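# Hang a loaded sealant gun on two curved hooks

## Task

Put the sealant gun, with its cartridge, onto the two curved hooks at the rear of the table so that it hangs still, held up by the hooks and nothing else, with the cartridge still seated. The gun must never drop more than a few centimetres. Declare that you are finished once this is achieved.

## Robot and tools

Robot: two Franka FR3 seven-joint arms, each fitted with a Robotiq 140 two-finger gripper. left_arm has rigid fingers. right_arm's fingers can fold at a hinge. For a firm right_arm grip, hold the part in the quarter of each pad closest to the fingertip. Deeper grips can be loose, can crush, or can slip. Pressing the tips of right_arm's fingers into a surface also folds them with little warning. Bases in the scene frame: left_arm at (+0.055, +0.383, 0) m and right_arm at (-0.059, -0.301, 0) m, both with almost no yaw.

Frames: the scene frame has its origin at table-top height, midway between the arms. +x points out over the table, +z points up, and left_arm is on the +y side. Each gripper's own axes: +z runs along the fingers and y is the closing direction. end_effector_position is the centre of the closed pads. The fingertips reach about 33 mm past it when partly closed, and about 9 mm when fully open. Reported positions (m) and quat_wxyz are in the scene frame and can be off by a few cm. Motion offsets use each Hand target's own axes.

execute_actions(actions, cameras): actions is a list of actions. Each action is a table of up to 15 rows, one per 1/30 s step; a short table repeats its last row. Each row holds exactly 20 numbers in [-1, 1], covering both arms even if only one moves. Order: left dx, dy, dz, rx, ry, rz, left gripper position, force_limit, speed, activate, then the same ten for the right arm. The six pose numbers are an offset, not a pose. They count from that arm's Hand target as it stood when the action began, not from the previous row. Repeating an offset therefore moves the arm further. Scale: 1.0 equals 0.6 m or 180 degrees. rx, ry, rz form one rotation vector. All six at 0 means nothing new for that arm. Each step, the controller limits the command to 70 mm and 16 degrees from the measured pose, so one action may fall short.

Gripper numbers: position +1 is fully open (140 mm), about -0.8 is where the pads touch, and -1 closes until blocked. force_limit runs from -1 (about 14 N) to +1 (about 58 N) for slow closes; faster closes squeeze harder. speed runs from -1 (about 30 mm/s) to +1 (about 250 mm/s). Both start at +1. activate stays 0; send 1 once only if fault reads 7 or 13, with nothing touching the outside of the fingers. An extra 1 releases whatever is held. To keep a gripper unchanged, resend its last position, force_limit and speed. To grip harder while object_status is 2, raise force_limit and nudge position (for example -1 to -0.98). To soften a grip, open it, then close again slowly. cameras is a list of names, ["all"] or []. Images come back by default only when actions is empty.

move(target, speed, blend, stop_force, zero, blocking, cameras): target is one 20-number row in the same layout, or a list of up to 15 rows. Every row's offsets count from the same starting Hand targets. speed is the top path speed in m/s (0.002 to 2, default 0.25), as one value or one per target. blend is a corner radius in m. stop_force, from 20 to 40 N, ends an arm's path when it meets that much resistance. Aim a few cm past the contact and move slowly. Leave stop_force out when pulling away from contact. Do not rely on it while the gripper is turning. zero (default true) re-zeroes the force reading first. blocking=false returns early and cannot be combined with stop_force. A move lasts at most 10 s and does not avoid obstacles. The result adds a move: line such as done, off_target, moving, held or fault; limits=paced means clipped and limits=held means withheld.

Other tools: wait(seconds 0 to 3600); stop() brakes a running move; zoom_image(camera, region [x0, y0, x1, y1] in pixels, at most 504 by 504) enlarges the latest image. clear_fault(arm: left_arm or right_arm) clears a torque or force fault that a result has reported. read_manual returns licences only. finished_scene(scene) ends the scene and cannot be undone.

Cameras: cam_high, cam_low, cam_left_wrist, cam_right_wrist, each 672x504.

Results: Hand target is the last commanded pose after clipping, and the next offsets count from it. The gripper often rests slightly short of it. object_status: 0 moving, 1 blocked while opening, 2 blocked while closing (something is gripped), 3 reached the target or pads met. position_measured is in counts: 3 open, about 75 is 100 mm, 139 is 60 mm, 200 is 20 mm, 230 pads meeting. fault is 0 normally. The readouts also give joint torques, external joint torques and flange force along the gripper axes; all are noisy and include held weight. Wrist depth is a 7x7 grid of distances in mm, with - meaning no value.

Avoid: dropping or swinging the gun, or letting anything leave the table. No outside force on an arm may reach 40 N, and held weight counts toward this. Joint contact torque limits are 35, 35, 32, 30, 12, 12, 12 N m, from base to wrist. Reaching either limit stops the arm until clear_fault. So do fast joints or joints at their range ends. Do not hit things, push hard, or grip hard on a part that is still resting on something. Keep the two grippers from touching or closing on each other. Long loaded holds or stretched poses heat motors; a MOTOR HOT line warns of this, and overheating brakes the arm for 30 s or more. Large gripper turns can swing the elbow. Something may occasionally nudge loose objects.

Each tool is called by a JSON object that holds its "api" and its "payload", one argument or row to a line.

## Session

{"api": "execute_actions", "payload": {
  "actions": []
}}

{"api": "zoom_image", "payload": {
  "camera": "cam_high",
  "region": [60, 130, 400, 480]
}}

Scene clock: 0.00 s.
left_arm: end_effector_position=(+0.5296, +0.1983, +0.2245) position_measured=3 object_status=3 fault=0 end_effector_quat_wxyz=(-0.040, +0.101, +0.948, +0.298) | right_arm: end_effector_position=(+0.7042, -0.4727, +0.1199) position_measured=3 object_status=3 fault=0 end_effector_quat_wxyz=(-0.080, -0.515, +0.706, -0.479)
Joint positions: left_arm=[-0.605 0.206 -0.066 -1.843 0.475 1.625 0.998] | right_arm=[0.271 0.658 -0.277 -1.707 -1.265 2.363 1.33]
Joint velocities: within noise
Joint torques (N m): no reading
External joint torques (N m): no reading
Flange force (N): no reading
Wrist depth (mm): cam_left_wrist=[266 290 325 366 426 507 611 / 272 300 336 384 447 534 664 / 281 306 349 405 472 554 662 / - 143 364 421 502 576 123 / - 337 379 443 531 655 112 / 319 347 397 465 564 696 - / - 360 415 487 591 3254 -] | cam_right_wrist=[- - - 531 415 301 273 / 2905 3389 648 460 358 291 249 / 1102 3023 519 395 317 267 229 / 1055 1564 443 346 288 243 209 / 981 132 385 312 259 226 117 / - 390 337 280 237 208 123 / - 367 301 252 221 195 176]
Hand target: left_arm +0.5296, +0.1983, +0.2245; -0.040, +0.101, +0.948, +0.298 | right_arm +0.7042, -0.4727, +0.1199; -0.080, -0.515, +0.706, -0.479
Tool commands: left_gripper/position=+1.0 left_gripper/force_limit=+1.0 left_gripper/speed=+1.0 left_gripper/activate=+0.0 right_gripper/position=+1.0 right_gripper/force_limit=+1.0 right_gripper/speed=+1.0 right_gripper/activate=+0.0
camera_calibration:
cam_left_wrist: T_world_to_cam=[[0.22296, 0.8053, 0.54935, -0.39204], [0.8961, -0.39117, 0.20973, -0.45367], [0.38379, 0.44551, -0.80884, 0.02636]] pos_world=[0.48383, 0.12651, 0.33184]
cam_right_wrist: T_world_to_cam=[[-0.79031, 0.00393, -0.6127, 0.64478], [0.35004, 0.82362, -0.44623, 0.21219], [0.50288, -0.56712, -0.65229, -0.39732]] pos_world=[0.6351, -0.40263, 0.23058]

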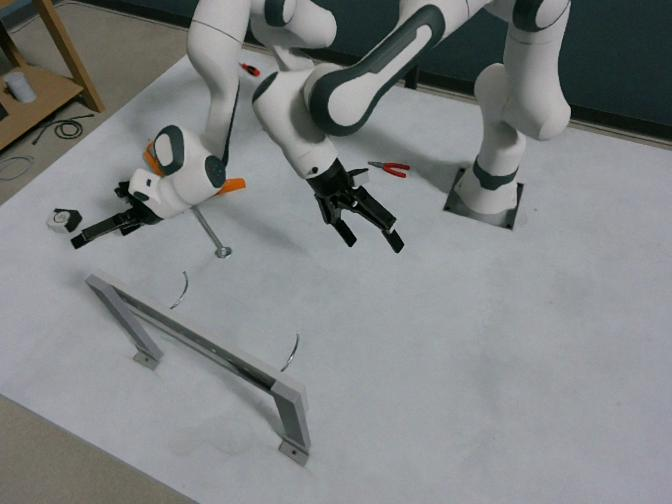

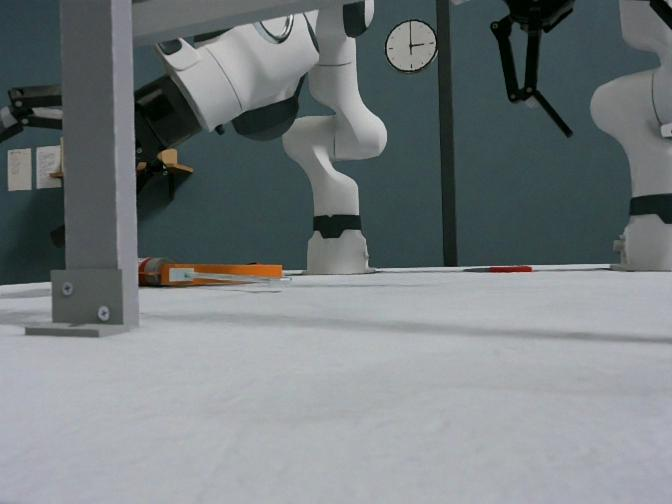

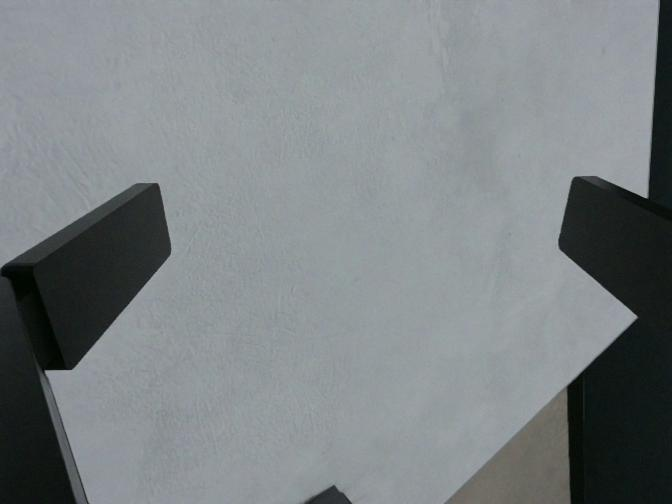

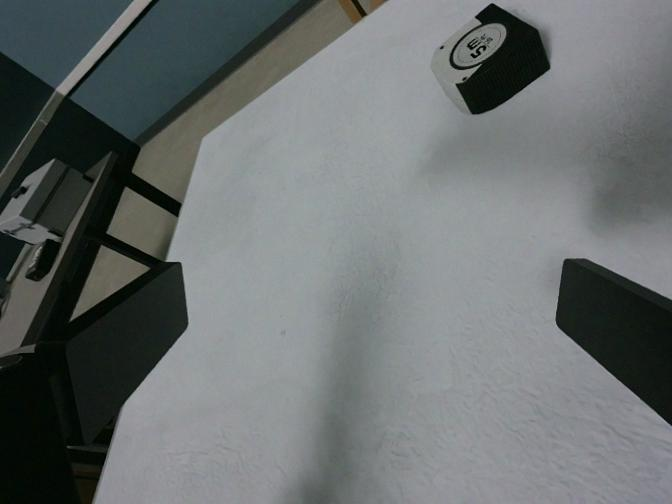

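Scaled by 1.440 from the camera's image (finer frame: 960x720).

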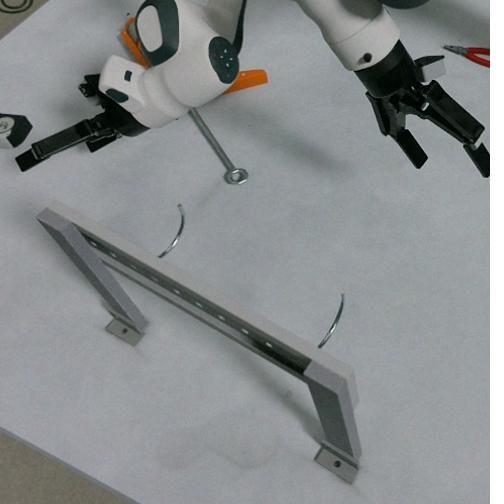

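{"api": "move", "payload": {
  "target": [
    [-0.1685,0.4755,0,0.2887,-0.3543,0.1715,1,1,1,0, 0.182,-0.178,-0.158,0,0,0,1,1,1,0],
    [-0.1685,0.4755,0,0.2887,-0.3543,0.1715,1,1,1,0, 0.5037,0.1845,-0.2595,-0.2518,-0.2033,0.0679,1,1,1,0]
  ],
  "blend": 0.03,
  "speed": 0.3,
  "cameras": ["cam_high","cam_low","cam_left_wrist","cam_right_wrist"]
}}

Scene clock: 45.30 s.
left_arm: end_effector_position=(+0.6901, +0.4097, +0.3700) position_measured=3 object_status=3 fault=0 end_effector_quat_wxyz=(+0.335, +0.435, +0.801, -0.237) | right_arm: end_effector_position=(+0.4181, -0.5519, +0.3203) position_measured=3 object_status=3 fault=0 end_effector_quat_wxyz=(+0.000, -0.488, +0.873, -0.002)
Joint positions: left_arm=[-1.457 -0.753 1.484 -1.886 -0.05 2.134 2.729] | right_arm=[-0.011 -0.086 -0.431 -1.901 -0.04 1.826 0.099]
Joint velocities: left_arm=[within noise] | right_arm=[-0.001 -0.001 0.001 -0.001 0 0 -0.005]
Joint torques (N m): left_arm=[-0.84 20.07 -22.16 18.74 0.08 1.97 0.16] | right_arm=[-0.69 -26.87 0.92 24.7 1.32 2.31 -0.23]
External joint torques (N m): left_arm=[-0.75 -0.3 0.46 0.18 0.02 -0.22 0.2] | right_arm=[-0.56 0.24 -0.05 -0.15 0.61 -0.27 -0.23]
Flange force (N): left_arm=[-1.2 5.6 0.9] | right_arm=[0.7 -1.7 -0.2]
Wrist depth (mm): cam_left_wrist=[591 585 569 559 530 542 1650 / 778 743 736 720 631 1992 1942 / 1090 979 975 932 889 2656 1879 / - 142 1320 - 471 1791 123 / - 2718 - - 5501 2180 107 / - - 3555 - 6245 - - / - - 4279 5135 - - -] | cam_right_wrist=[415 412 413 408 405 407 403 / 432 430 428 425 419 424 419 / 456 449 445 441 424 440 438 / 468 462 466 463 447 456 456 / - 132 487 485 483 472 117 / - 511 511 513 510 504 117 / - 544 540 536 536 533 531]
Hand target: left_arm +0.6899, +0.4101, +0.3696; +0.335, +0.438, +0.801, -0.235 | right_arm +0.4181, -0.5503, +0.3198; +0.000, -0.491, +0.871, +0.000
Off the commanded pose: left_arm 0.001 m, 0 deg | right_arm 0.002 m, 1 deg.
move: done; limits=paced
cam_left_wrist: T_world_to_cam=[[0.8617, 0.4999, -0.08697, -0.75829], [0.22246, -0.21815, 0.95022, -0.42533], [0.45605, -0.83816, -0.29919, 0.27567]] pos_world=[0.62232, 0.51734, 0.42069]
cam_right_wrist: T_world_to_cam=[[-0.84424, 0.53543, -0.02386, 0.66902], [0.51298, 0.82014, 0.25343, 0.17288], [0.15526, 0.20171, -0.96706, 0.50287]] pos_world=[0.39806, -0.60144, 0.45846]

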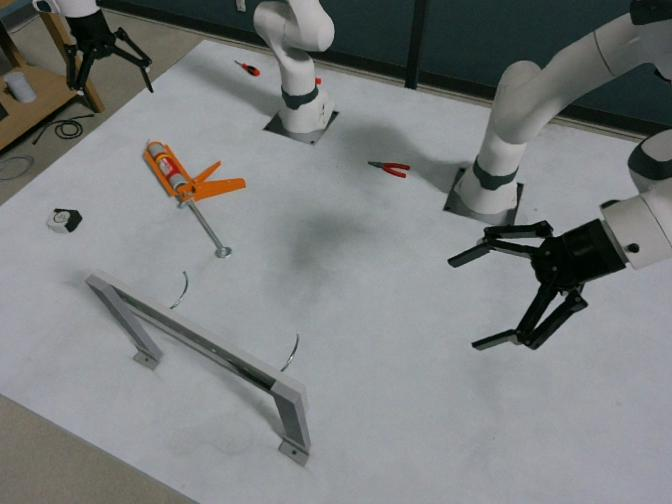

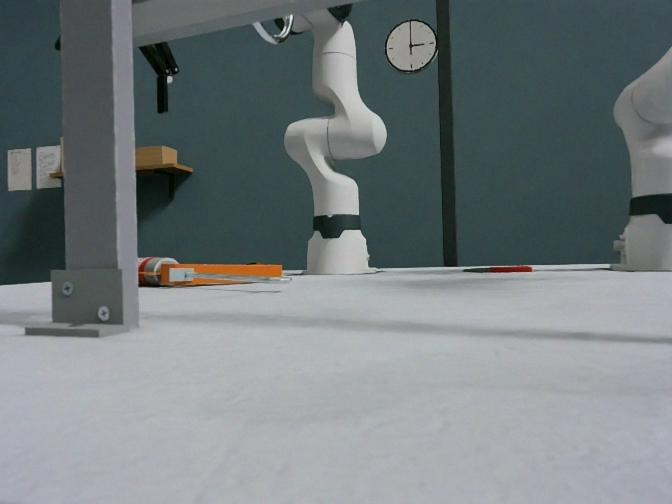

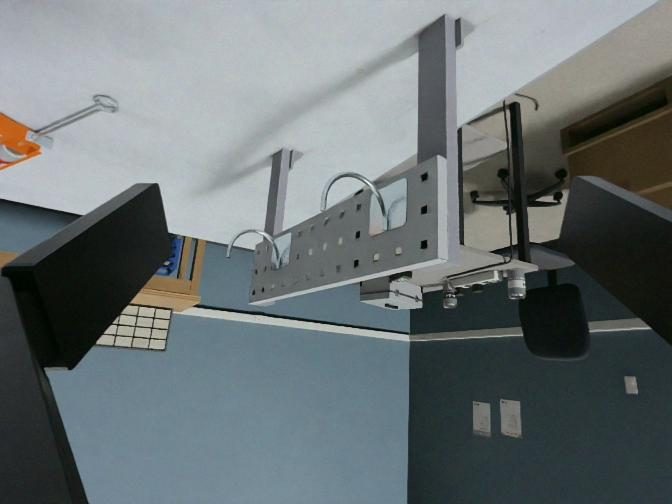

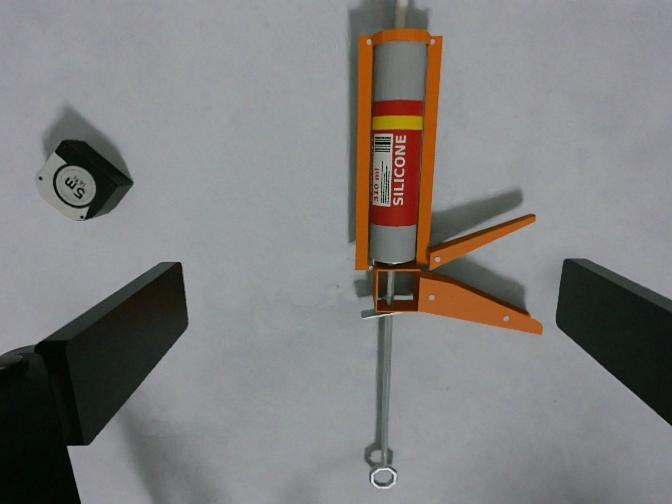

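{"api": "move", "payload": {
  "target": [0,0,0,0,0,0,1,1,1,0, -0.004,0.0654,0.3913,0,0,0.006,0.56,1,1,0],
  "cameras": ["cam_low","cam_right_wrist"]
}}

{"api": "zoom_image", "payload": {
  "camera": "cam_left_wrist",
  "region": [200, 130, 480, 330]
}}

Scene clock: 61.43 s.
left_arm: end_effector_position=(+0.6901, +0.4097, +0.3700) position_measured=3 object_status=3 fault=0 end_effector_quat_wxyz=(+0.335, +0.435, +0.801, -0.237) | right_arm: end_effector_position=(+0.3843, -0.5272, +0.0850) position_measured=58 object_status=3 fault=0 end_effector_quat_wxyz=(-0.002, -0.481, +0.877, +0.001)
Joint positions: left_arm=[-1.457 -0.753 1.484 -1.886 -0.05 2.134 2.729] | right_arm=[-0.011 0.062 -0.436 -2.383 0.038 2.435 0.069]
Joint velocities: left_arm=[within noise] | right_arm=[0.002 0 -0.001 -0.001 0 0.002 -0.007]
Joint torques (N m): left_arm=[-0.83 20.08 -22.15 18.67 0.07 1.97 0.18] | right_arm=[-0.87 -28.26 -0.38 20.83 1.13 2.85 -0.18]
External joint torques (N m): left_arm=[-0.71 -0.32 0.5 0.12 0.01 -0.22 0.21] | right_arm=[-0.85 0.26 0.37 -0.2 0.65 0.28 -0.18]
Flange force (N): left_arm=[-1.0 5.4 1.0] | right_arm=[0.9 -1.5 2.7]
Wrist depth (mm): cam_left_wrist=[594 581 571 559 529 545 1462 / 763 753 722 715 630 2009 1894 / 1000 975 967 917 899 2512 1879 / - 142 1400 581 1540 1863 123 / - 2818 3610 6418 4443 2512 107 / - - - - 6081 3788 - / - - - - - - -] | cam_right_wrist=[200 199 198 155 173 198 198 / 208 208 205 162 181 206 206 / 216 216 217 173 190 215 215 / 227 226 224 180 202 221 223 / 236 116 235 205 212 134 111 / - 107 250 225 215 245 - / - 263 263 244 231 222 -]
Hand target: left_arm +0.6899, +0.4101, +0.3696; +0.335, +0.438, +0.801, -0.235 | right_arm +0.3857, -0.5278, +0.0850; +0.000, -0.483, +0.876, +0.000
Off the commanded pose: left_arm 0.001 m, 0 deg | right_arm 0.002 m, 0 deg.
move: done
cam_right_wrist: T_world_to_cam=[[-0.83585, 0.54872, -0.01606, 0.62479], [0.52739, 0.81079, 0.25393, 0.21919], [0.15236, 0.20378, -0.96709, 0.27783]] pos_world=[0.3643, -0.57717, 0.22306]

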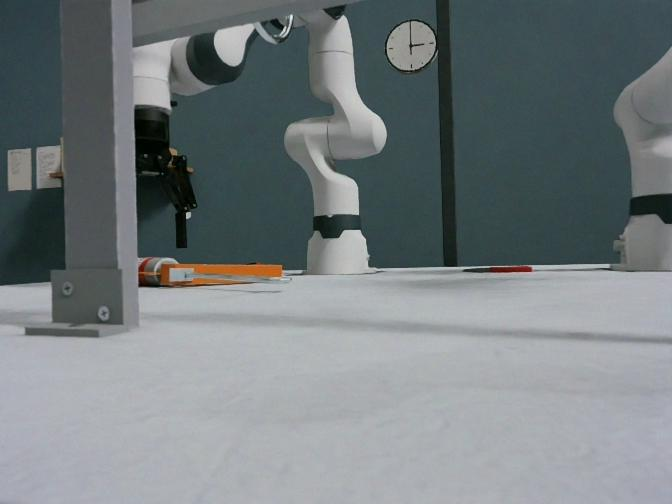

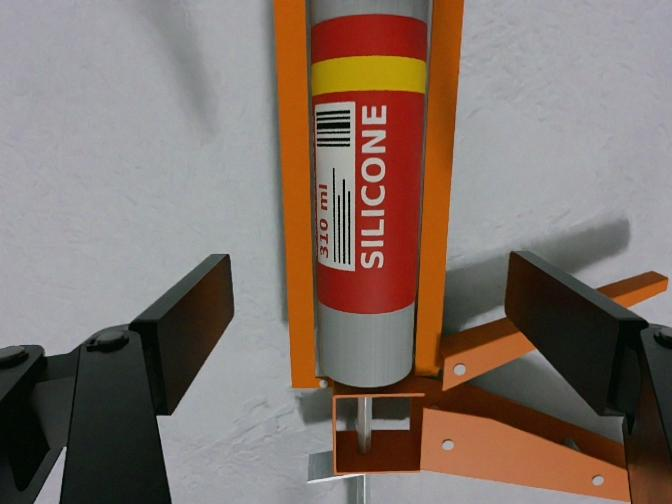

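This scene's latest camera images include none from cam_left_wrist. They are from: cam_low, cam_right_wrist. cam_left_wrist's image comes with the result of a call that names it in "cameras".

{"api": "move", "payload": {
  "target": [
    [0,0,0,0,0,0,1,1,1,0, 0,0,0.0747,0,0,0,0.56,1,1,0]
  ],
  "speed": 0.12
}}

{"api": "move", "payload": {
  "target": [0,0,0,0,0,0,1,1,1,0, 0,0,0,0,0,0,-1,0.6,-1,0],
  "cameras": ["cam_low","cam_left_wrist","cam_right_wrist"]
}}

{"api": "zoom_image", "payload": {
  "camera": "cam_left_wrist",
  "region": [200, 130, 480, 330]
}}

{"api": "zoom_image", "payload": {
  "camera": "cam_low",
  "region": [120, 180, 320, 320]
}}

Scene clock: 76.17 s.
left_arm: end_effector_position=(+0.6901, +0.4097, +0.3700) position_measured=3 object_status=3 fault=0 end_effector_quat_wxyz=(+0.335, +0.435, +0.801, -0.237) | right_arm: end_effector_position=(+0.3844, -0.5270, +0.0402) position_measured=58 object_status=3 fault=0 end_effector_quat_wxyz=(-0.002, -0.481, +0.877, +0.001)
Joint positions: left_arm=[-1.457 -0.753 1.484 -1.886 -0.05 2.134 2.729] | right_arm=[-0.028 0.167 -0.411 -2.4 0.116 2.546 0.014]
Joint velocities: left_arm=[within noise] | right_arm=[0 0.001 0 0 -0.001 0.001 -0.006]
Joint torques (N m): left_arm=[-0.84 20.11 -22.15 18.64 0.07 1.97 0.12] | right_arm=[-1.27 -30.55 -1.23 19.33 1.03 2.77 -0.24]
External joint torques (N m): left_arm=[-0.81 -0.24 0.41 0.09 0.01 -0.21 0.15] | right_arm=[-1.21 0.2 0.68 -0.19 0.61 0.19 -0.24]
Flange force (N): left_arm=[-1.2 5.3 1.1] | right_arm=[1.5 -1.8 3.5]
Wrist depth (mm): cam_left_wrist=[591 581 573 564 528 540 1510 / 768 738 734 718 635 2027 1992 / 1000 979 963 924 1942 2596 1942 / - 132 1392 557 2120 1791 123 / - 3001 - - 6245 2718 107 / - - - - - 3851 3254 / - - - - - 3851 3398] | cam_right_wrist=[158 158 155 119 122 157 156 / - 165 163 121 121 164 164 / 172 172 171 127 126 171 171 / 180 180 177 135 140 176 178 / 187 116 165 138 160 143 111 / - 107 196 148 152 167 - / - 210 209 184 173 202 -]
Hand target: left_arm +0.6899, +0.4101, +0.3696; +0.335, +0.438, +0.801, -0.235 | right_arm +0.3857, -0.5278, +0.0402; +0.000, -0.483, +0.876, +0.000
Off the commanded pose: left_arm 0.001 m, 0 deg | right_arm 0.002 m, 0 deg.
move: done

Scene clock: 77.83 s.
left_arm: end_effector_position=(+0.6901, +0.4097, +0.3700) position_measured=3 object_status=3 fault=0 end_effector_quat_wxyz=(+0.335, +0.435, +0.801, -0.237) | right_arm: end_effector_position=(+0.3846, -0.5270, +0.0404) position_measured=112 object_status=0 fault=0 end_effector_quat_wxyz=(-0.001, -0.482, +0.876, +0.001)
Joint positions: left_arm=[-1.457 -0.753 1.484 -1.886 -0.05 2.134 2.729] | right_arm=[-0.03 0.167 -0.409 -2.4 0.116 2.546 0.012]
Joint torques (N m): left_arm=[-0.86 20.08 -22.16 18.67 0.08 1.98 0.14] | right_arm=[-1.29 -29.49 -1.09 19.18 0.92 3.29 -0.24]
External joint torques (N m): left_arm=[-0.94 -0.19 0.35 0.02 0.02 -0.23 0.17] | right_arm=[-1.29 1.22 0.75 -0.3 0.5 0.72 -0.24]
Flange force (N): left_arm=[-1.3 5.3 1.3] | right_arm=[1.5 -3.3 7.1]
Wrist depth (mm): cam_left_wrist=[591 582 569 557 525 545 1530 / 773 745 727 715 633 2265 1926 / 1005 975 959 921 1605 2718 1777 / - 132 1328 - 1616 1879 123 / - 2962 4054 - 5023 2853 107 / - 3727 - - - 4531 - / - - - - 5023 3398 3254] | cam_right_wrist=[158 158 156 116 126 157 156 / 167 165 163 120 121 164 164 / 172 172 171 126 145 171 171 / 181 180 177 137 152 178 179 / 188 185 134 140 156 118 185 / - 77 195 145 165 165 - / - - 210 207 197 - -]
Hand target: left_arm +0.6899, +0.4101, +0.3696; +0.335, +0.438, +0.801, -0.235 | right_arm +0.3857, -0.5278, +0.0402; +0.000, -0.483, +0.876, +0.000
Off the commanded pose: left_arm 0.001 m, 0 deg | right_arm 0.001 m, 0 deg.
move: done
cam_left_wrist: T_world_to_cam=[[0.8617, 0.4999, -0.08697, -0.75829], [0.22246, -0.21815, 0.95022, -0.42533], [0.45605, -0.83816, -0.29919, 0.27567]] pos_world=[0.62232, 0.51734, 0.42069]
cam_right_wrist: T_world_to_cam=[[-0.83693, 0.54706, -0.01635, 0.62378], [0.52558, 0.81169, 0.25481, 0.23119], [0.15267, 0.20466, -0.96685, 0.23486]] pos_world=[0.3647, -0.57697, 0.17836]

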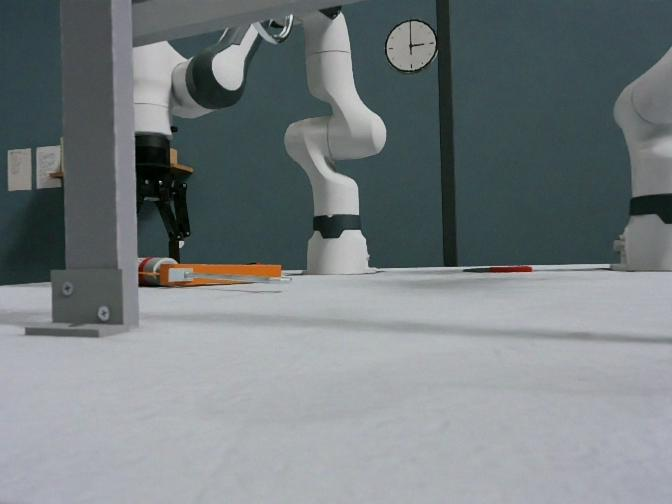

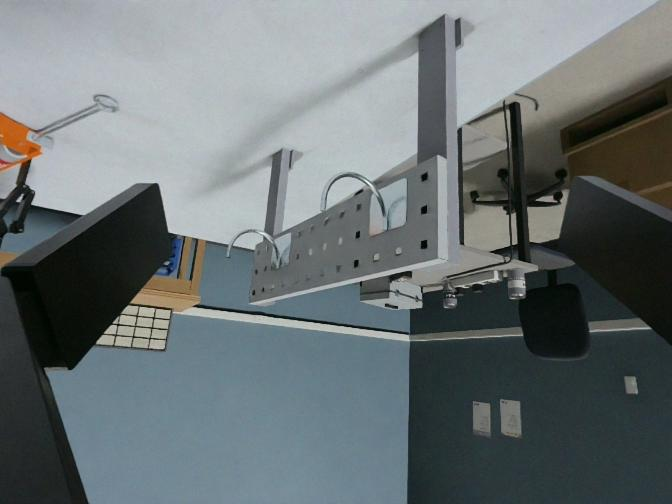

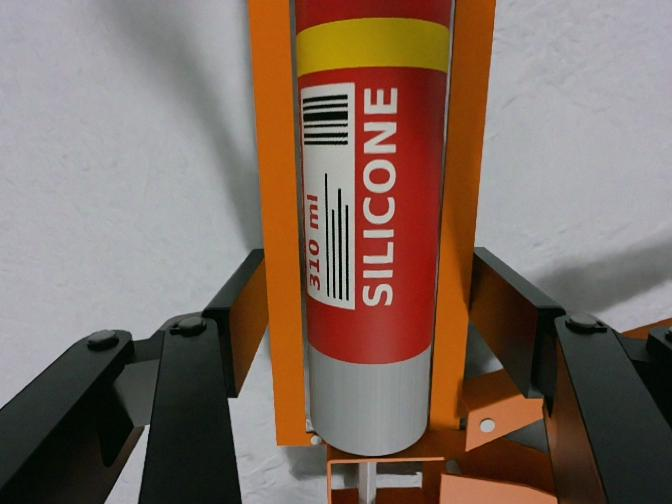

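Scaled by 1.800 from the camera's image (finer frame: 960x720).

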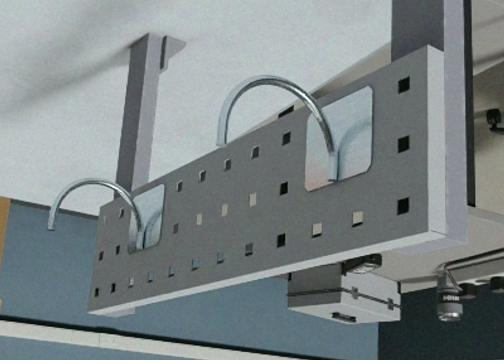

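Scaled by 2.520 from the camera's image (finer frame: 960x720).

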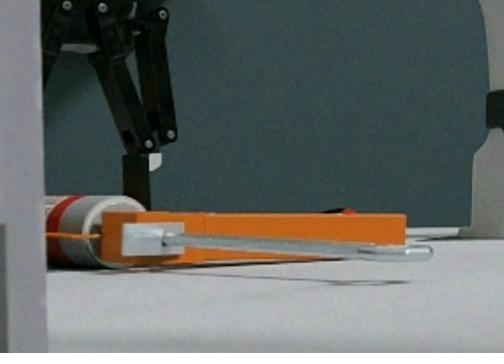

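{"api": "move", "payload": {
  "target": [
    [0,0,0,0,0,0,1,1,1,0, 0,0,-0.433,0,0,0,-1,0.6,-1,0],
    [0,0,0,0,0,0,1,1,1,0, -0.3968,-0.0732,-0.55,0.5064,-0.0979,-0.1368,-1,0.6,-1,0],
    [0,0,0,0,0,0,1,1,1,0, -0.8545,-0.0798,-0.55,0.5064,-0.0979,-0.1368,-1,0.6,-1,0]
  ],
  "blend": 0.04,
  "speed": 0.22,
  "cameras": ["cam_high","cam_left_wrist","cam_right_wrist"]
}}

Scene clock: 124.23 s.
left_arm: end_effector_position=(+0.6901, +0.4097, +0.3700) position_measured=3 object_status=3 fault=0 end_effector_quat_wxyz=(+0.335, +0.435, +0.801, -0.237) | right_arm: end_effector_position=(+0.6998, -0.1189, +0.3510) position_measured=112 object_status=2 fault=0 end_effector_quat_wxyz=(-0.454, +0.501, -0.500, +0.542)
Joint positions: left_arm=[-1.457 -0.753 1.484 -1.886 -0.05 2.134 2.729] | right_arm=[0.082 0.633 0.515 -2.012 0.58 4.393 -0.639]
Joint velocities: left_arm=[within noise] | right_arm=[0.001 0.002 0 0.001 0.001 -0.001 -0.005]
Joint torques (N m): left_arm=[-0.85 20.08 -22.1 18.66 0.09 1.99 0.16] | right_arm=[-0.46 -49.1 8.62 21.68 -2.3 4.3 -0.06]
External joint torques (N m): left_arm=[-0.89 -0.22 0.41 0.1 0.03 -0.21 0.19] | right_arm=[-0.41 -7.39 0.58 4.22 -0.77 2.08 0.04]
Flange force (N): left_arm=[-1.3 5.6 1.2] | right_arm=[1.9 -11.6 -1.4]
Wrist depth (mm): cam_left_wrist=[592 578 569 565 529 541 1662 / 768 755 727 718 623 1975 1975 / 1060 967 889 935 1910 2656 1910 / - 132 540 518 474 1777 123 / - 546 4916 - 5374 2687 107 / - - 5777 - 4201 4716 - / - 3555 - 5135 - - -] | cam_right_wrist=[1804 2943 134 118 123 1040 1372 / - - 139 122 124 279 289 / - - 145 130 145 291 498 / 2330 3667 153 138 152 303 494 / 2571 2831 134 143 152 118 462 / - 76 - 154 169 165 - / - - - 178 199 - -]
Hand target: left_arm +0.6899, +0.4101, +0.3696; +0.335, +0.438, +0.801, -0.235 | right_arm +0.6996, -0.1197, +0.3702; -0.460, +0.490, -0.494, +0.552
Off the commanded pose: left_arm 0.001 m, 0 deg | right_arm 0.019 m, 2 deg.
move: off_target (right_arm)
cam_left_wrist: T_world_to_cam=[[0.8617, 0.4999, -0.08697, -0.75829], [0.22246, -0.21815, 0.95022, -0.42533], [0.45605, -0.83816, -0.29919, 0.27567]] pos_world=[0.62232, 0.51734, 0.42069]
cam_right_wrist: T_world_to_cam=[[0.01209, -0.07637, -0.99701, 0.34537], [-0.17109, 0.98222, -0.07731, 0.27957], [0.98518, 0.17152, -0.00119, -0.522]] pos_world=[0.55793, -0.15869, 0.36533]

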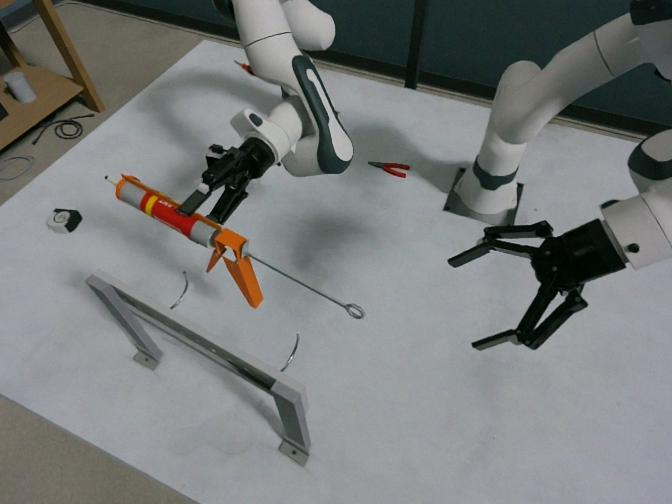

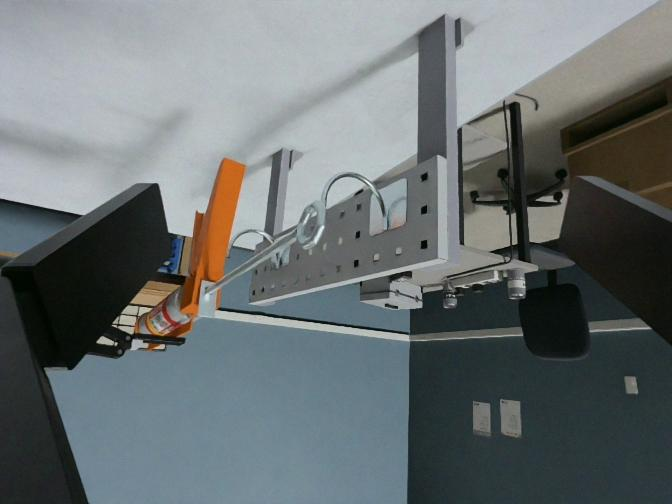

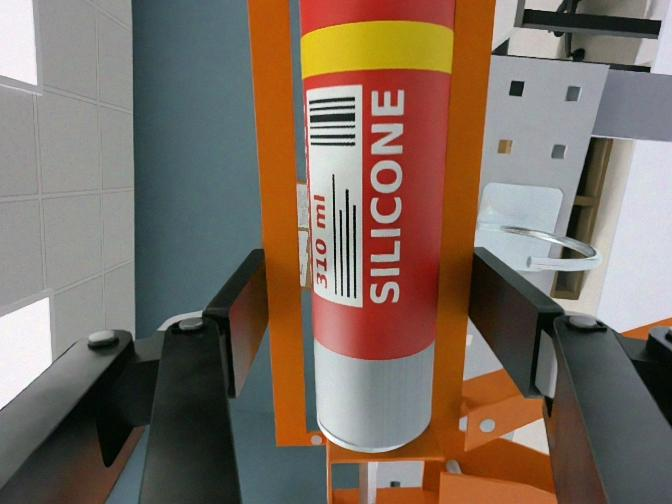

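{"api": "zoom_image", "payload": {
  "camera": "cam_left_wrist",
  "region": [150, 150, 430, 350]
}}

{"api": "zoom_image", "payload": {
  "camera": "cam_high",
  "region": [80, 160, 400, 400]
}}

Scaled by 1.800 from the camera's image (finer frame: 960x720).

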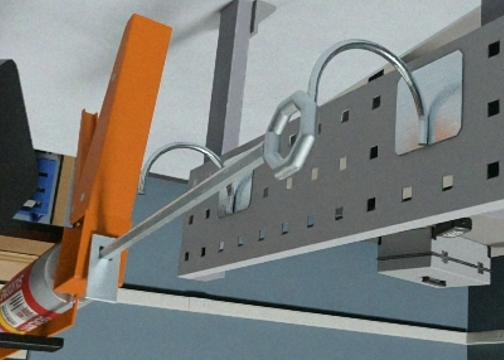

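Scaled by 1.575 from the camera's image (finer frame: 960x720).

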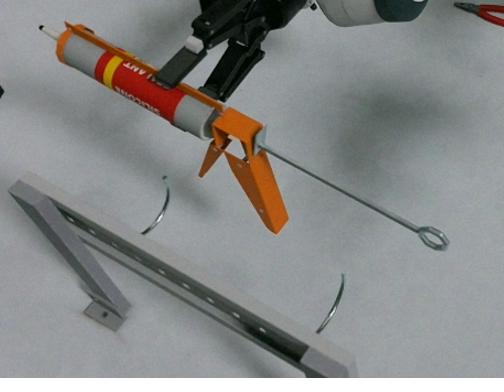

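{"api": "move", "payload": {
  "target": [0,0,0,0,0,0,1,1,1,0, -0.164,0.033,0.159,0,0,0,-1,0.6,-1,0],
  "speed": 0.12,
  "cameras": ["cam_high","cam_left_wrist","cam_right_wrist"]
}}

{"api": "zoom_image", "payload": {
  "camera": "cam_left_wrist",
  "region": [200, 90, 500, 310]
}}

{"api": "zoom_image", "payload": {
  "camera": "cam_high",
  "region": [80, 190, 400, 430]
}}

Scene clock: 157.93 s.
left_arm: end_effector_position=(+0.6901, +0.4097, +0.3700) position_measured=3 object_status=3 fault=0 end_effector_quat_wxyz=(+0.335, +0.435, +0.801, -0.237) | right_arm: end_effector_position=(+0.8045, -0.0309, +0.3245) position_measured=112 object_status=2 fault=0 end_effector_quat_wxyz=(-0.454, +0.501, -0.498, +0.543)
Joint positions: left_arm=[-1.457 -0.753 1.484 -1.886 -0.05 2.134 2.729] | right_arm=[0.362 1.023 0.377 -1.266 0.704 4.18 -0.888]
Joint velocities: left_arm=[within noise] | right_arm=[0 -0.001 0 0.001 0.001 -0.002 -0.006]
Joint torques (N m): left_arm=[-0.83 20.07 -22.14 18.7 0.08 1.99 0.16] | right_arm=[-0.47 -62.84 6.13 25.35 -3.48 3.52 -0.11]
External joint torques (N m): left_arm=[-0.86 -0.22 0.39 0.11 0.02 -0.21 0.19] | right_arm=[-0.49 -8.15 -0.34 4.75 -1.19 1.71 -0.01]
Flange force (N): left_arm=[-1.3 5.5 1.1] | right_arm=[0.7 -10.3 0.4]
Wrist depth (mm): cam_left_wrist=[592 588 578 555 525 542 1616 / 731 755 729 720 626 2082 1992 / 1018 979 955 843 482 2139 1863 / - 142 702 502 450 1572 123 / - 494 596 - - 2925 107 / - - 4621 - - 4201 4201 / - - - 5636 - 3984 3301] | cam_right_wrist=[- 2905 133 118 123 179 178 / 2282 4386 141 122 124 186 187 / 2172 - 148 130 145 197 199 / - - 152 138 152 205 211 / 2306 - 134 142 152 118 213 / - 77 167 152 163 165 - / - - - 178 196 - -]
Hand target: left_arm +0.6899, +0.4101, +0.3696; +0.335, +0.438, +0.801, -0.235 | right_arm +0.8044, -0.0328, +0.3451; -0.460, +0.490, -0.494, +0.552
Off the commanded pose: left_arm 0.001 m, 0 deg | right_arm 0.021 m, 2 deg.
move: off_target (right_arm)
cam_left_wrist: T_world_to_cam=[[0.8617, 0.4999, -0.08697, -0.75829], [0.22246, -0.21815, 0.95022, -0.42533], [0.45605, -0.83816, -0.29919, 0.27567]] pos_world=[0.62232, 0.51734, 0.42069]
cam_right_wrist: T_world_to_cam=[[0.01592, -0.07852, -0.99679, 0.32122], [-0.17199, 0.98184, -0.08009, 0.21057], [0.98497, 0.17272, 0.00213, -0.64106]] pos_world=[0.66252, -0.0708, 0.33842]

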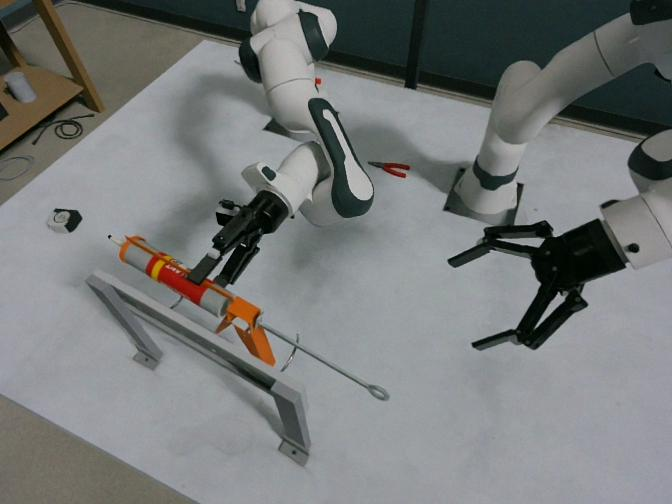

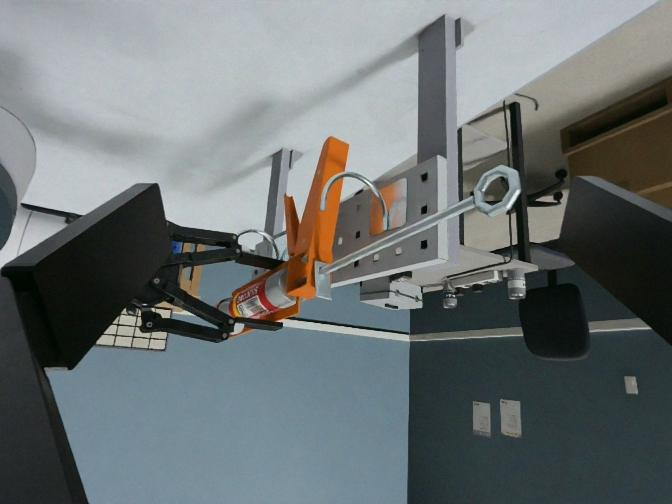

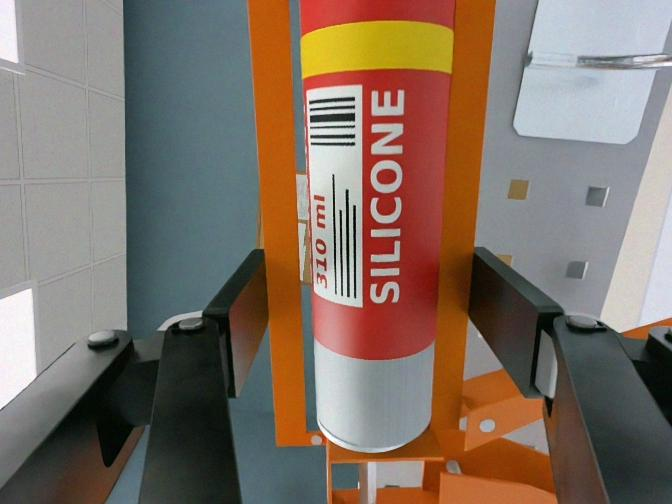

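Scaled by 1.680 from the camera's image (finer frame: 960x720).

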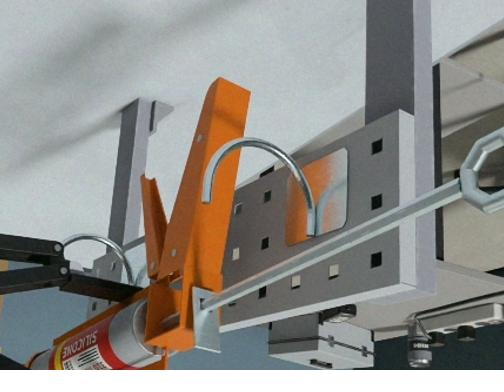

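Scaled by 1.575 from the camera's image (finer frame: 960x720).

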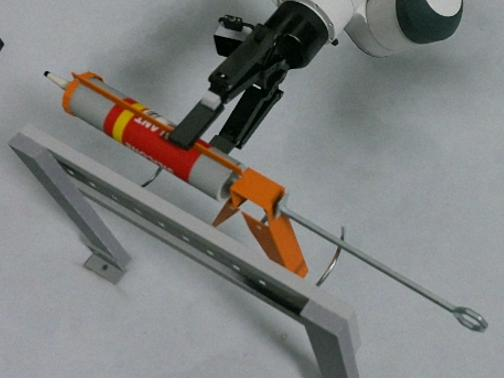

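{"api": "move", "payload": {
  "target": [0,0,0,0,0,0,1,1,1,0, -0.0095,0.1,0.002,0,0,-0.0055,-1,0.6,-1,0],
  "speed": 0.08,
  "cameras": ["cam_high","cam_left_wrist","cam_right_wrist"]
}}

{"api": "zoom_image", "payload": {
  "camera": "cam_left_wrist",
  "region": [200, 90, 500, 310]
}}

{"api": "zoom_image", "payload": {
  "camera": "cam_high",
  "region": [80, 190, 400, 430]
}}

Scene clock: 177.80 s.
left_arm: end_effector_position=(+0.6901, +0.4097, +0.3700) position_measured=3 object_status=3 fault=0 end_effector_quat_wxyz=(+0.335, +0.435, +0.801, -0.237) | right_arm: end_effector_position=(+0.8075, -0.0314, +0.2596) position_measured=112 object_status=2 fault=0 end_effector_quat_wxyz=(-0.443, +0.511, -0.494, +0.547)
Joint positions: left_arm=[-1.457 -0.753 1.484 -1.886 -0.05 2.134 2.729] | right_arm=[0.38 1.153 0.347 -1.196 0.657 4.198 -0.854]
Joint velocities: left_arm=[within noise] | right_arm=[0.002 -0.001 0 0.001 0 0.001 0.005]
Joint torques (N m): left_arm=[-0.84 20.11 -22.14 18.69 0.07 1.98 0.18] | right_arm=[-0.64 -63.93 5.71 24.85 -4.26 4.29 0.31]
External joint torques (N m): left_arm=[-0.67 -0.29 0.49 0.25 0.01 -0.19 0.21] | right_arm=[-0.58 -8.31 -0.3 4.67 -2.15 2.34 0.41]
Flange force (N): left_arm=[-1.1 5.6 0.8] | right_arm=[5.6 -8.5 -3.9]
Wrist depth (mm): cam_left_wrist=[591 583 572 555 528 540 531 / 727 753 729 688 529 1894 1848 / 433 906 885 550 464 2539 1863 / - 142 615 559 475 - 123 / - 2596 - 4054 5925 2751 107 / - - - 4916 5023 5777 - / - 3398 3788 3668 5777 - -] | cam_right_wrist=[2172 2868 133 118 123 175 394 / - - 141 122 124 1657 388 / 2431 - 147 130 145 1721 390 / - 3550 153 138 152 1912 378 / - - 134 142 152 118 345 / - 76 173 150 159 166 - / - - 243 180 173 - -]
Hand target: left_arm +0.6899, +0.4101, +0.3696; +0.335, +0.438, +0.801, -0.235 | right_arm +0.8076, -0.0325, +0.2850; -0.456, +0.494, -0.489, +0.556
Off the commanded pose: left_arm 0.001 m, 0 deg | right_arm 0.025 m, 3 deg.
move: off_target (right_arm)
cam_left_wrist: T_world_to_cam=[[0.8617, 0.4999, -0.08697, -0.75829], [0.22246, -0.21815, 0.95022, -0.42533], [0.45605, -0.83816, -0.29919, 0.27567]] pos_world=[0.62232, 0.51734, 0.42069]
cam_right_wrist: T_world_to_cam=[[0.00131, -0.10731, -0.99422, 0.26661], [-0.17311, 0.97919, -0.10592, 0.21399], [0.9849, 0.17225, -0.01729, -0.63877]] pos_world=[0.66582, -0.0709, 0.27669]

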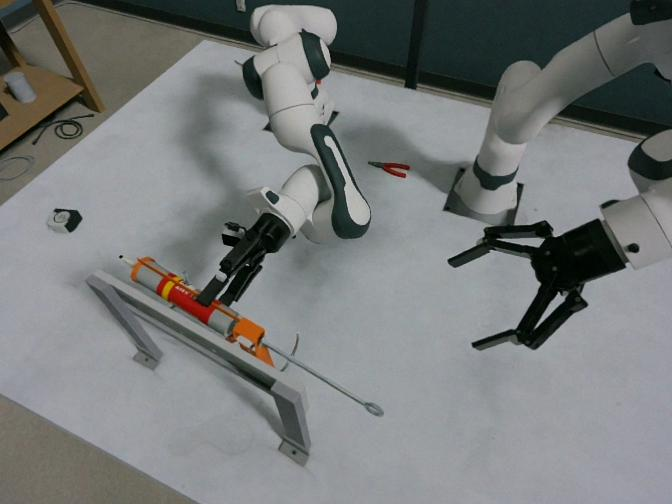

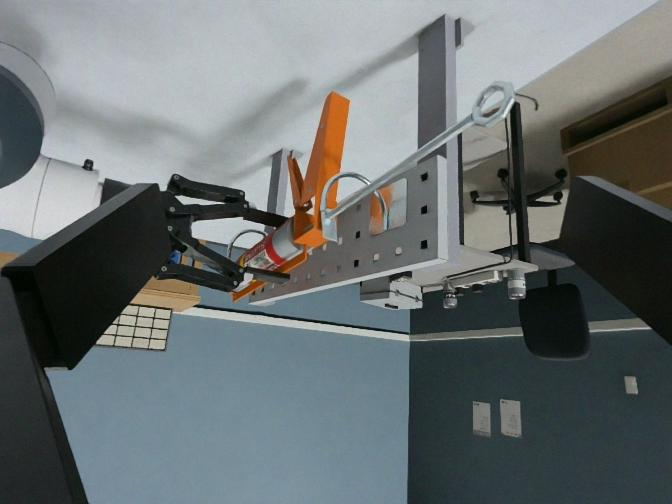

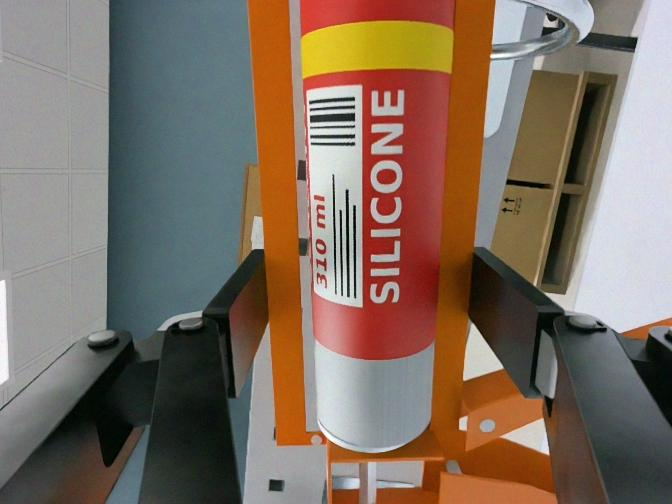

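Scaled by 1.680 from the camera's image (finer frame: 960x720).

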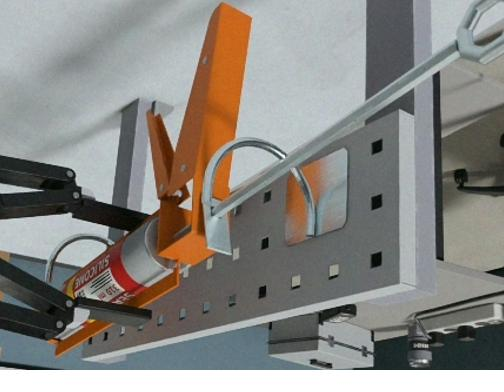

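Scaled by 1.575 from the camera's image (finer frame: 960x720).

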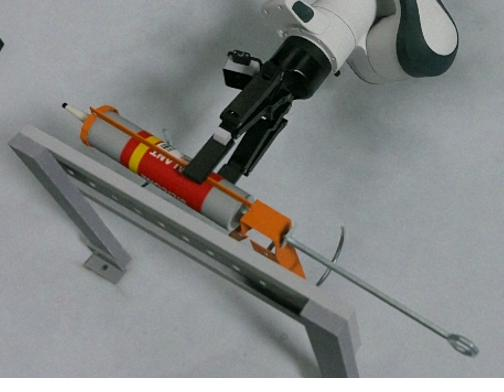

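{"api": "execute_actions", "payload": {
  "actions": [
    [[0,0,0,0,0,0,1,1,1,0,-0.0007,0.0075,-0.0002,0,0,0,-1,0.6,-1,0]],
    [[0,0,0,0,0,0,1,1,1,0,-0.0007,0.0075,-0.0002,0,0,0,-1,0.6,-1,0]],
    [[0,0,0,0,0,0,1,1,1,0,-0.0004,0.005,-0.0002,0,0,0,-1,0.6,-1,0]],
    [[0,0,0,0,0,0,1,1,1,0,-0.0004,0.005,-0.0002,0,0,0,-1,0.6,-1,0]],
    [[0,0,0,0,0,0,1,1,1,0,-0.0004,0.005,-0.0002,0,0,0,-1,0.6,-1,0]]
  ],
  "cameras": ["cam_left_wrist","cam_right_wrist"]
}}

{"api": "zoom_image", "payload": {
  "camera": "cam_left_wrist",
  "region": [200, 90, 500, 310]
}}

Scene clock: 198.73 s.
left_arm: end_effector_position=(+0.6901, +0.4097, +0.3700) position_measured=3 object_status=3 fault=0 end_effector_quat_wxyz=(+0.335, +0.435, +0.801, -0.237) | right_arm: end_effector_position=(+0.8073, -0.0318, +0.2428) position_measured=112 object_status=2 fault=0 end_effector_quat_wxyz=(-0.444, +0.510, -0.494, +0.547)
Joint positions: left_arm=[-1.457 -0.753 1.484 -1.886 -0.05 2.134 2.729] | right_arm=[0.391 1.19 0.329 -1.174 0.648 4.202 -0.829]
Joint torques (N m): left_arm=[-0.86 20.12 -22.13 18.7 0.08 1.97 0.18] | right_arm=[-0.5 -63.94 5.39 24.8 -4.05 4.32 0.3]
External joint torques (N m): left_arm=[-0.93 -0.18 0.34 0.11 0.01 -0.23 0.21] | right_arm=[-0.56 -8.04 -0.32 4.67 -2 2.33 0.4]
External joint torques at the end of the 1st action: left_arm=[-0.81 -0.27 0.54 0.15 -0.01 -0.21 0.22] | right_arm=[0.01 -8.34 0.18 4.72 -2.13 2.33 0.44]
External joint torques at the end of the 2nd action: left_arm=[-0.95 -0.23 0.42 0.03 0.01 -0.24 0.15] | right_arm=[-0.2 -8.25 -0.97 4.2 -2.11 2.34 0.43]
External joint torques at the end of the 3rd action: left_arm=[-0.84 -0.3 0.42 0.1 0.01 -0.23 0.15] | right_arm=[0.11 -8.21 -0.75 4.64 -2.08 2.34 0.45]
External joint torques at the end of the 4th action: left_arm=[-0.87 -0.23 0.47 0.07 0.01 -0.22 0.18] | right_arm=[-1.12 -8.22 -0.89 4.89 -2.05 2.35 0.42]
Flange force (N): left_arm=[-1.4 5.6 1.1] | right_arm=[4.7 -8.4 -3.0]
Flange force at the end of the 1st action (N): left_arm=[-1.2 6.0 1.2] | right_arm=[4.2 -8.7 -3.7]
Flange force at the end of the 2nd action (N): left_arm=[-1.3 5.6 1.3] | right_arm=[7.2 -8.6 -6.1]
Flange force at the end of the 3rd action (N): left_arm=[-1.2 5.5 1.1] | right_arm=[4.0 -8.3 -3.1]
Flange force at the end of the 4th action (N): left_arm=[-1.2 5.6 1.2] | right_arm=[5.4 -8.2 -2.2]
Wrist depth (mm): cam_left_wrist=[566 582 569 559 528 545 503 / 720 750 734 684 532 1926 1942 / 429 550 885 566 503 2888 1879 / - 142 594 537 2120 1791 123 / - 3040 4916 - 4279 3081 107 / - - 4443 - - 3668 - / - - - - 4279 4443 -] | cam_right_wrist=[- 2868 133 118 123 1271 374 / - - 140 122 124 1645 362 / 3441 - 147 130 145 1734 364 / 2485 - 155 138 152 1761 357 / - - 134 143 152 118 323 / - 76 175 152 159 166 - / - - 244 184 197 - -]
Hand target: left_arm +0.6899, +0.4101, +0.3696; +0.335, +0.438, +0.801, -0.235 | right_arm +0.8076, -0.0329, +0.2669; -0.456, +0.494, -0.489, +0.556
Off the commanded pose: left_arm 0.001 m, 0 deg | right_arm 0.024 m, 3 deg.
cam_left_wrist: T_world_to_cam=[[0.8617, 0.4999, -0.08697, -0.75829], [0.22246, -0.21815, 0.95022, -0.42533], [0.45605, -0.83816, -0.29919, 0.27567]] pos_world=[0.62232, 0.51734, 0.42069]
cam_right_wrist: T_world_to_cam=[[0.00272, -0.10624, -0.99434, 0.24874], [-0.17285, 0.97932, -0.10511, 0.21205], [0.98494, 0.17216, -0.0157, -0.63917]] pos_world=[0.66552, -0.0712, 0.25959]

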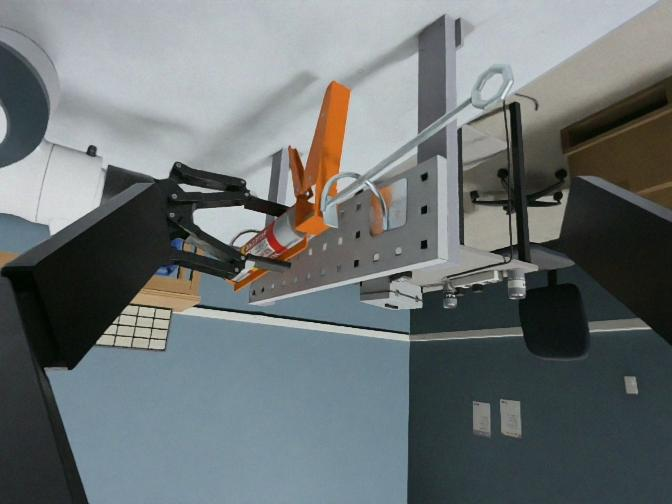

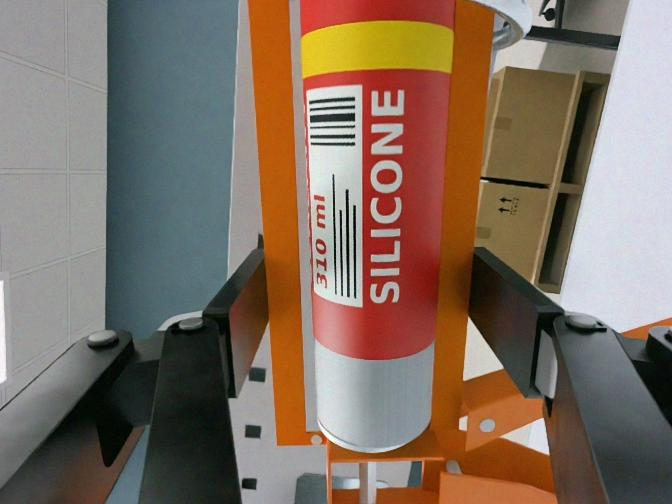

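Scaled by 1.680 from the camera's image (finer frame: 960x720).

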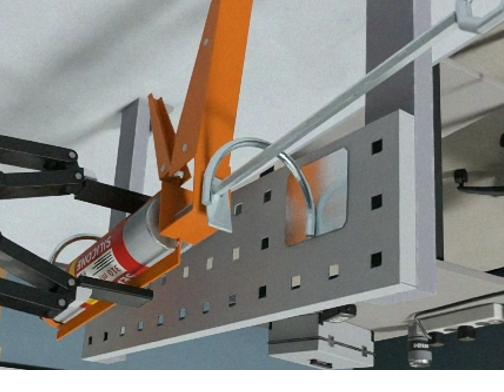

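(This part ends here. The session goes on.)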